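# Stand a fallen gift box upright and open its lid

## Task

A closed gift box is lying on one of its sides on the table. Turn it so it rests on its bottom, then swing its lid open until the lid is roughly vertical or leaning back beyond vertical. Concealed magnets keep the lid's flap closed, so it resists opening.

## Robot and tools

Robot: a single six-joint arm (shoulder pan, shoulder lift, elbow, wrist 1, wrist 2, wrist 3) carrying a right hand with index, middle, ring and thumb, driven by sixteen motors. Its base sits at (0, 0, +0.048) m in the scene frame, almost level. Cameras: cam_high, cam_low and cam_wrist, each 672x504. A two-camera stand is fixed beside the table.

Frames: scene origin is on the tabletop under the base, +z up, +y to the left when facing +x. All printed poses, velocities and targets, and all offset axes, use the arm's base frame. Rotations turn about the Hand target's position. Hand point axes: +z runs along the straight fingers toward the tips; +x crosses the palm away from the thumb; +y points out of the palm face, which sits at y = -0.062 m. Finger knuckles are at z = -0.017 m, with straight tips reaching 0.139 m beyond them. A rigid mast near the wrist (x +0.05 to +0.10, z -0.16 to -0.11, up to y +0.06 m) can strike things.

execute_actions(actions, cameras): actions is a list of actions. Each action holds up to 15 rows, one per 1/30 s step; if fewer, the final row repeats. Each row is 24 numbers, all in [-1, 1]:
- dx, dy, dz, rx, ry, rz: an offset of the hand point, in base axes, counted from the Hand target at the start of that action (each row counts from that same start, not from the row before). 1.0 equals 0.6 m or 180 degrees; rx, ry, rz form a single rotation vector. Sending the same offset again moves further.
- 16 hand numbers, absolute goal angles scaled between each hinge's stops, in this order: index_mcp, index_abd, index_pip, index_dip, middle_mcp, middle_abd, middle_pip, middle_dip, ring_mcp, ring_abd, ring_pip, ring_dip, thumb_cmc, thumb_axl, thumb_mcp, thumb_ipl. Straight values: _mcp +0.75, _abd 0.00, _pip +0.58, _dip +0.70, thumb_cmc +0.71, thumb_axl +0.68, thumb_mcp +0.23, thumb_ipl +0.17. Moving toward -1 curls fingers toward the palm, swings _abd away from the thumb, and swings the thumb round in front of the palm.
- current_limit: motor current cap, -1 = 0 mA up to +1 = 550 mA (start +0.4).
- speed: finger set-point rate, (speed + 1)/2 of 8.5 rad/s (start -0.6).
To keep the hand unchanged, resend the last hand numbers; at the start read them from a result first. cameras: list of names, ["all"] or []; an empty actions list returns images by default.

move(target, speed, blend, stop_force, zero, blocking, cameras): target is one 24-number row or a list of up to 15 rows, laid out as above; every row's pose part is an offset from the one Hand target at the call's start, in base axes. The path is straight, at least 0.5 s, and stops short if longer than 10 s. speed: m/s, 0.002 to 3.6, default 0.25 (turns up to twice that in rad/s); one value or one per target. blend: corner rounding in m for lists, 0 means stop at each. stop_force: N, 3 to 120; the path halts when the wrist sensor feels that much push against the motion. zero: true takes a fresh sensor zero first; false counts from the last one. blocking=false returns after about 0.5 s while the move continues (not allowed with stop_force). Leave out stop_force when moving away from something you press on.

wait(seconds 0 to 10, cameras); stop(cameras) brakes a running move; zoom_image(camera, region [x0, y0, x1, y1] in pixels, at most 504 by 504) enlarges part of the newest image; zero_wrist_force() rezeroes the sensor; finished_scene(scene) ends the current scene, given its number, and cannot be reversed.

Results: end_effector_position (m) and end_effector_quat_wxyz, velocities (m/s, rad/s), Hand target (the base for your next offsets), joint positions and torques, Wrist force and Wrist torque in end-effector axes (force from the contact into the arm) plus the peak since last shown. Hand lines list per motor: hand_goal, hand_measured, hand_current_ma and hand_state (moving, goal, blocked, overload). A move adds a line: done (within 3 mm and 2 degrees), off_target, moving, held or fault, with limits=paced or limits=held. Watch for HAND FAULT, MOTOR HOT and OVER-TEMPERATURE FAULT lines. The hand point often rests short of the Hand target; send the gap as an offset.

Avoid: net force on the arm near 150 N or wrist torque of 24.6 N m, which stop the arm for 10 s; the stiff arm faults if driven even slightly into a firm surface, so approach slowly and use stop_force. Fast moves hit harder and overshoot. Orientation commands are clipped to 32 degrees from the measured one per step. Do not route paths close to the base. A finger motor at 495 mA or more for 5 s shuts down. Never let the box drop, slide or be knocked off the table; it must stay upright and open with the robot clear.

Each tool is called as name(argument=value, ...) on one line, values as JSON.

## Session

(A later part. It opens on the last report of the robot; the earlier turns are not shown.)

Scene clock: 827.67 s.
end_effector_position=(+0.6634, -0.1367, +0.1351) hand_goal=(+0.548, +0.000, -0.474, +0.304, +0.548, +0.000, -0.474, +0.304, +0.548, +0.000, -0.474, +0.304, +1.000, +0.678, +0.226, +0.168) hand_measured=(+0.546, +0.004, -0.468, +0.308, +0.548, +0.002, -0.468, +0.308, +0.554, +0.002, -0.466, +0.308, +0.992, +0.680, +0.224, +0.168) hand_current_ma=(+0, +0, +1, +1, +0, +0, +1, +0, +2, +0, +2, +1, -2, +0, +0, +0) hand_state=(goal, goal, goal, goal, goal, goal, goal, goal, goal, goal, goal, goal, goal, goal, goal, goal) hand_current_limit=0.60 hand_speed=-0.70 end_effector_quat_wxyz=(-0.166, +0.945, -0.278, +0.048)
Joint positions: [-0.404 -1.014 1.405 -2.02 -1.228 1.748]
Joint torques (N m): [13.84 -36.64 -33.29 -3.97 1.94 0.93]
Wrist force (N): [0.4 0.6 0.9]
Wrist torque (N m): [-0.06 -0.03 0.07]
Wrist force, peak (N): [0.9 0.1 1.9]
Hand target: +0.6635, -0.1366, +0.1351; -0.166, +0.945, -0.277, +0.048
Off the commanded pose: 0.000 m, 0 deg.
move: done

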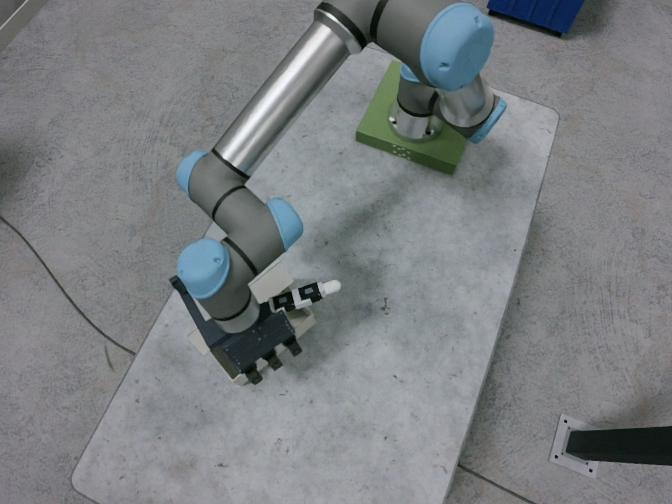

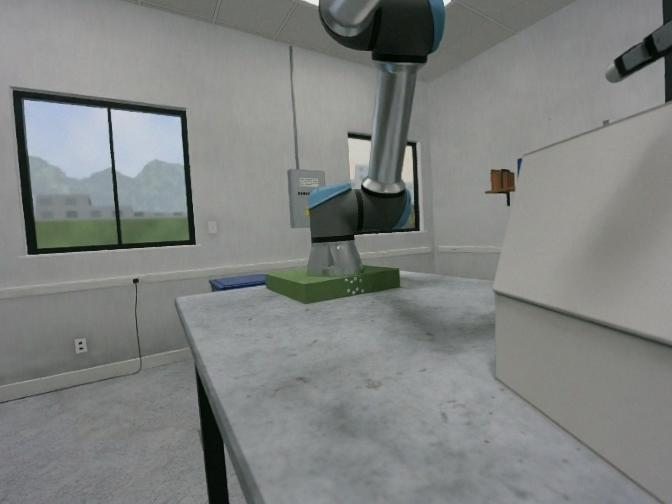

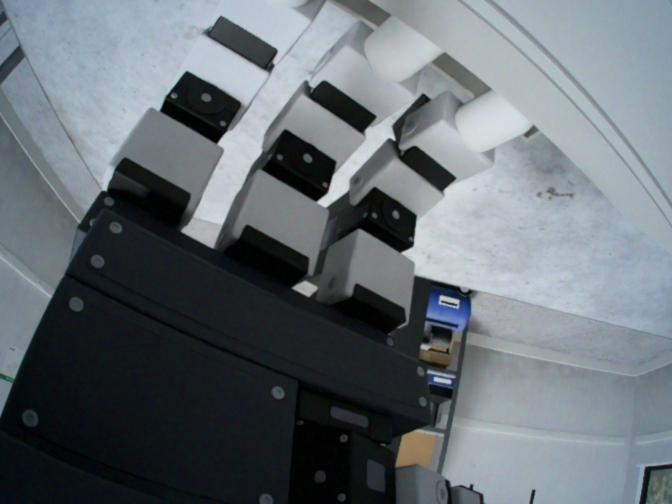

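move(target=[[-0.0282, -0.0433, 0.0283, 0, 0, 0, 0.548, 0, -0.475, 0.304, 0.548, 0, -0.475, 0.304, 0.548, 0, -0.475, 0.304, 1.0, 0.678, 0.225, 0.168, 0.6, -0.7], [-0.0518, -0.0797, 0.0366, 0, 0, 0, 0.548, 0, -0.475, 0.304, 0.548, 0, -0.475, 0.304, 0.548, 0, -0.475, 0.304, 1.0, 0.678, 0.225, 0.168, 0.6, -0.7]], speed=[0.06, 0.05], blend=[0.01, 0], cameras=["cam_low", "cam_wrist", "cam_high"])

Scene clock: 830.87 s.
end_effector_position=(+0.6323, -0.1846, +0.1571) hand_goal=(+0.548, +0.000, -0.474, +0.304, +0.548, +0.000, -0.474, +0.304, +0.548, +0.000, -0.474, +0.304, +1.000, +0.678, +0.226, +0.168) hand_measured=(+0.548, +0.004, -0.468, +0.308, +0.550, +0.002, -0.468, +0.308, +0.550, +0.002, -0.468, +0.308, +0.992, +0.680, +0.224, +0.168) hand_current_ma=(+0, +0, +1, +1, +0, +0, +1, +0, +0, +0, +2, +0, -2, +0, +0, +0) hand_state=(goal, goal, goal, goal, goal, goal, goal, goal, goal, goal, goal, goal, goal, goal, goal, goal) hand_current_limit=0.60 hand_speed=-0.70 end_effector_quat_wxyz=(-0.166, +0.945, -0.278, +0.048) end_effector_velocity=(+0.002, +0.004, +0.000) end_effector_angular_velocity=(+0.000, +0.000, +0.000)
Joint positions: [-0.488 -1.078 1.437 -1.959 -1.224 1.659]
Joint velocities: [0.006 0.002 -0.002 -0.002 0 0.006]
Joint torques (N m): [14.22 -34.25 -33.3 -3.85 2.32 1.29]
Wrist force (N): [0.1 0.6 0.8]
Wrist torque (N m): [-0.06 0.00 0.07]
Wrist force, peak (N): [0.2 -0.6 2.1]
Hand target: +0.6325, -0.1844, +0.1571; -0.166, +0.945, -0.277, +0.048
Off the commanded pose: 0.000 m, 0 deg.
move: done

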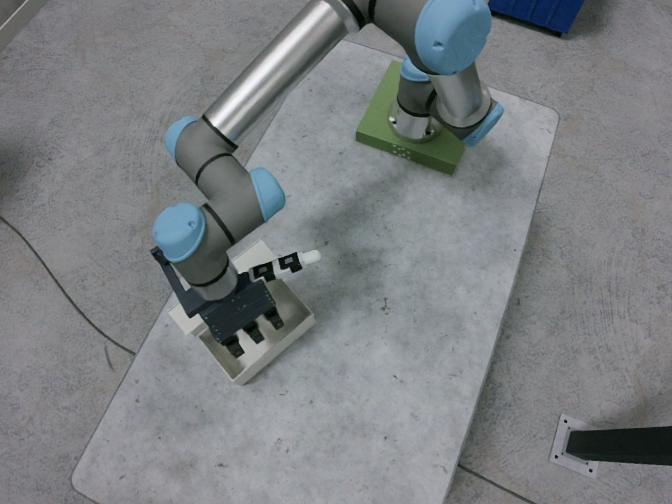

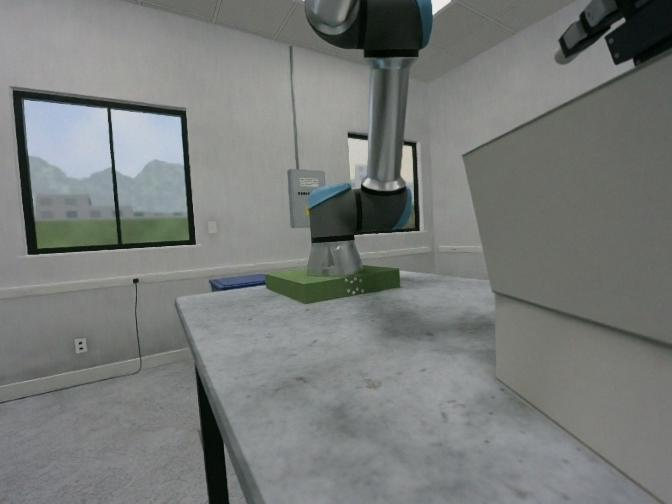

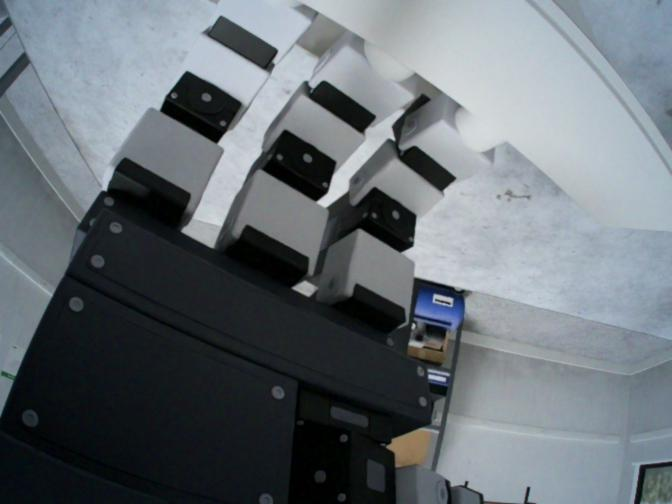

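move(target=[0.0136, 0.021, -0.01, 0, 0, 0, 0.548, 0, -0.475, 0.304, 0.548, 0, -0.475, 0.304, 0.548, 0, -0.475, 0.304, 1.0, 0.678, 0.225, 0.168, 0.6, -0.7], speed=0.04, cameras=["cam_low", "cam_wrist", "cam_high"])

Scene clock: 834.13 s.
end_effector_position=(+0.6408, -0.1716, +0.1510) hand_goal=(+0.548, +0.000, -0.474, +0.304, +0.548, +0.000, -0.474, +0.304, +0.548, +0.000, -0.474, +0.304, +1.000, +0.678, +0.226, +0.168) hand_measured=(+0.548, +0.004, -0.468, +0.308, +0.550, +0.002, -0.468, +0.308, +0.550, +0.002, -0.468, +0.308, +0.992, +0.680, +0.224, +0.168) hand_current_ma=(+0, +0, +1, +1, +0, +0, +1, +0, +0, +0, +2, +0, -2, +0, +0, +0) hand_state=(goal, goal, goal, goal, goal, goal, goal, goal, goal, goal, goal, goal, goal, goal, goal, goal) hand_current_limit=0.60 hand_speed=-0.70 end_effector_quat_wxyz=(-0.166, +0.945, -0.277, +0.048) end_effector_velocity=(+0.000, -0.001, +0.000) end_effector_angular_velocity=(+0.001, +0.000, +0.002)
Joint positions: [-0.465 -1.061 1.431 -1.977 -1.225 1.683]
Joint velocities: [-0.002 0 0 0.001 0.001 -0.005]
Joint torques (N m): [-13.11 -54.53 -25.16 -0.55 -1.68 -1.25]
Wrist force (N): [0.4 0.9 0.6]
Wrist torque (N m): [0.01 -0.02 0.09]
Wrist force, peak (N): [0.5 1.0 0.9]
Hand target: +0.6406, -0.1718, +0.1511; -0.166, +0.945, -0.277, +0.048
Off the commanded pose: 0.000 m, 0 deg.
move: done

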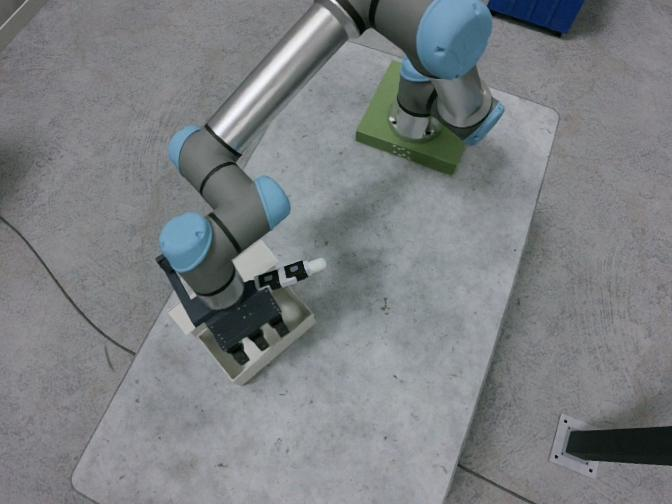

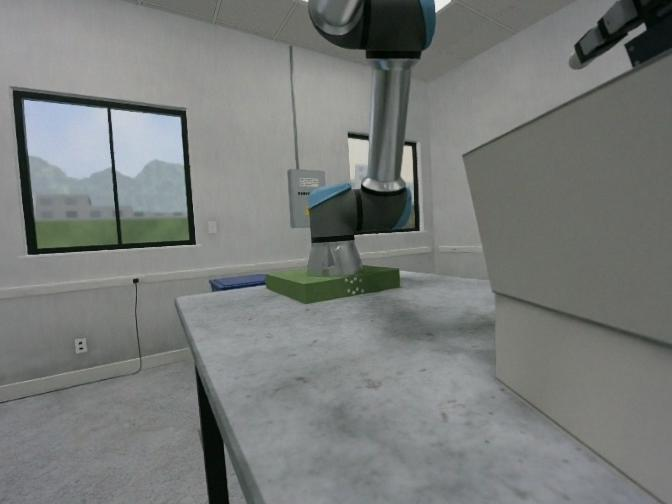

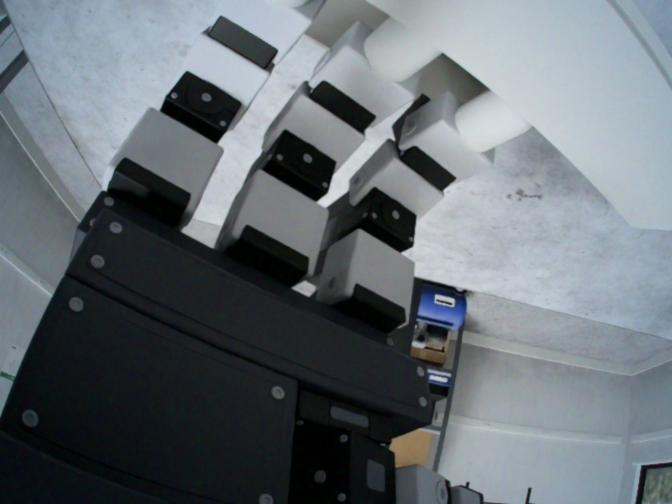

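move(target=[[0.0908, 0.1398, -0.005, 0, 0, 0, 0.548, 0, -0.475, 0.304, 0.548, 0, -0.475, 0.304, 0.548, 0, -0.475, 0.304, 1.0, 0.678, 0.225, 0.168, 0.6, -0.7], [0.1, 0.154, 0.12, 0, 0, 0, 0.548, 0, -0.475, 0.304, 0.548, 0, -0.475, 0.304, 0.548, 0, -0.475, 0.304, 1.0, 0.678, 0.225, 0.168, 0.6, -0.7]], speed=[0.1, 0.2], blend=[0.02, 0], cameras=["cam_low", "cam_wrist", "cam_high"])

Scene clock: 837.97 s.
end_effector_position=(+0.7006, -0.0793, +0.2230) hand_goal=(+0.548, +0.000, -0.474, +0.304, +0.548, +0.000, -0.474, +0.304, +0.548, +0.000, -0.474, +0.304, +1.000, +0.678, +0.226, +0.168) hand_measured=(+0.548, +0.004, -0.468, +0.308, +0.550, +0.002, -0.468, +0.308, +0.550, +0.002, -0.468, +0.308, +0.992, +0.680, +0.224, +0.168) hand_current_ma=(+0, +0, +1, +1, +0, +0, +1, +0, +0, +0, +1, +0, -2, +0, -1, +0) hand_state=(goal, goal, goal, goal, goal, goal, goal, goal, goal, goal, goal, goal, goal, goal, goal, goal) hand_current_limit=0.60 hand_speed=-0.70 end_effector_quat_wxyz=(-0.166, +0.945, -0.277, +0.048)
Joint positions: [-0.309 -1.005 1.166 -1.824 -1.235 1.848]
Joint torques (N m): [-13.03 -43.08 -33.18 -0.74 -0.99 -1.42]
Wrist force (N): [0.3 1.0 0.7]
Wrist torque (N m): [-0.01 -0.04 0.10]
Wrist force, peak (N): [0.3 2.3 0.0]
Hand target: +0.7006, -0.0794, +0.2231; -0.166, +0.945, -0.277, +0.048
Off the commanded pose: 0.000 m, 0 deg.
move: done

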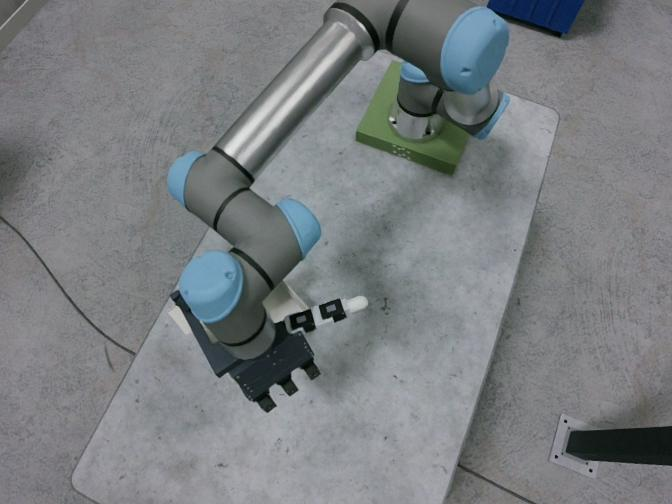

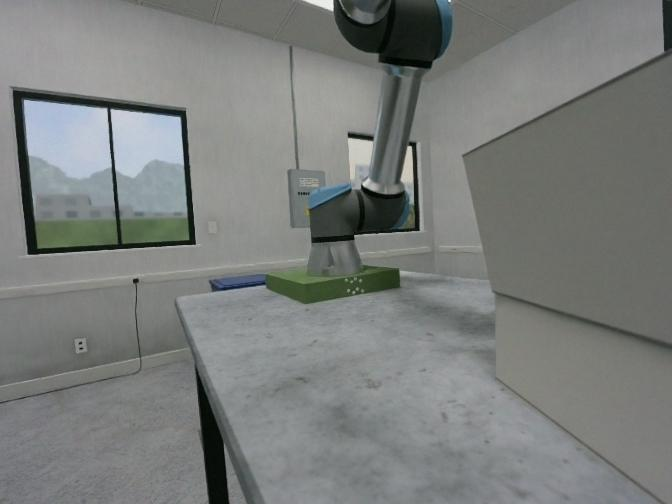

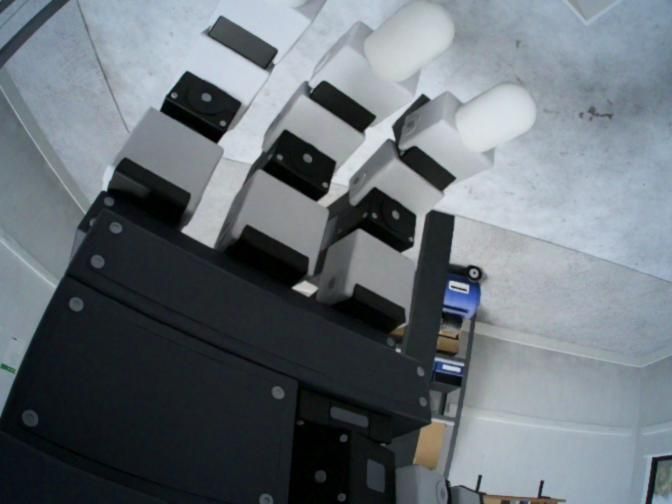

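finished_scene(scene=1)

The scene is finished: the task was done.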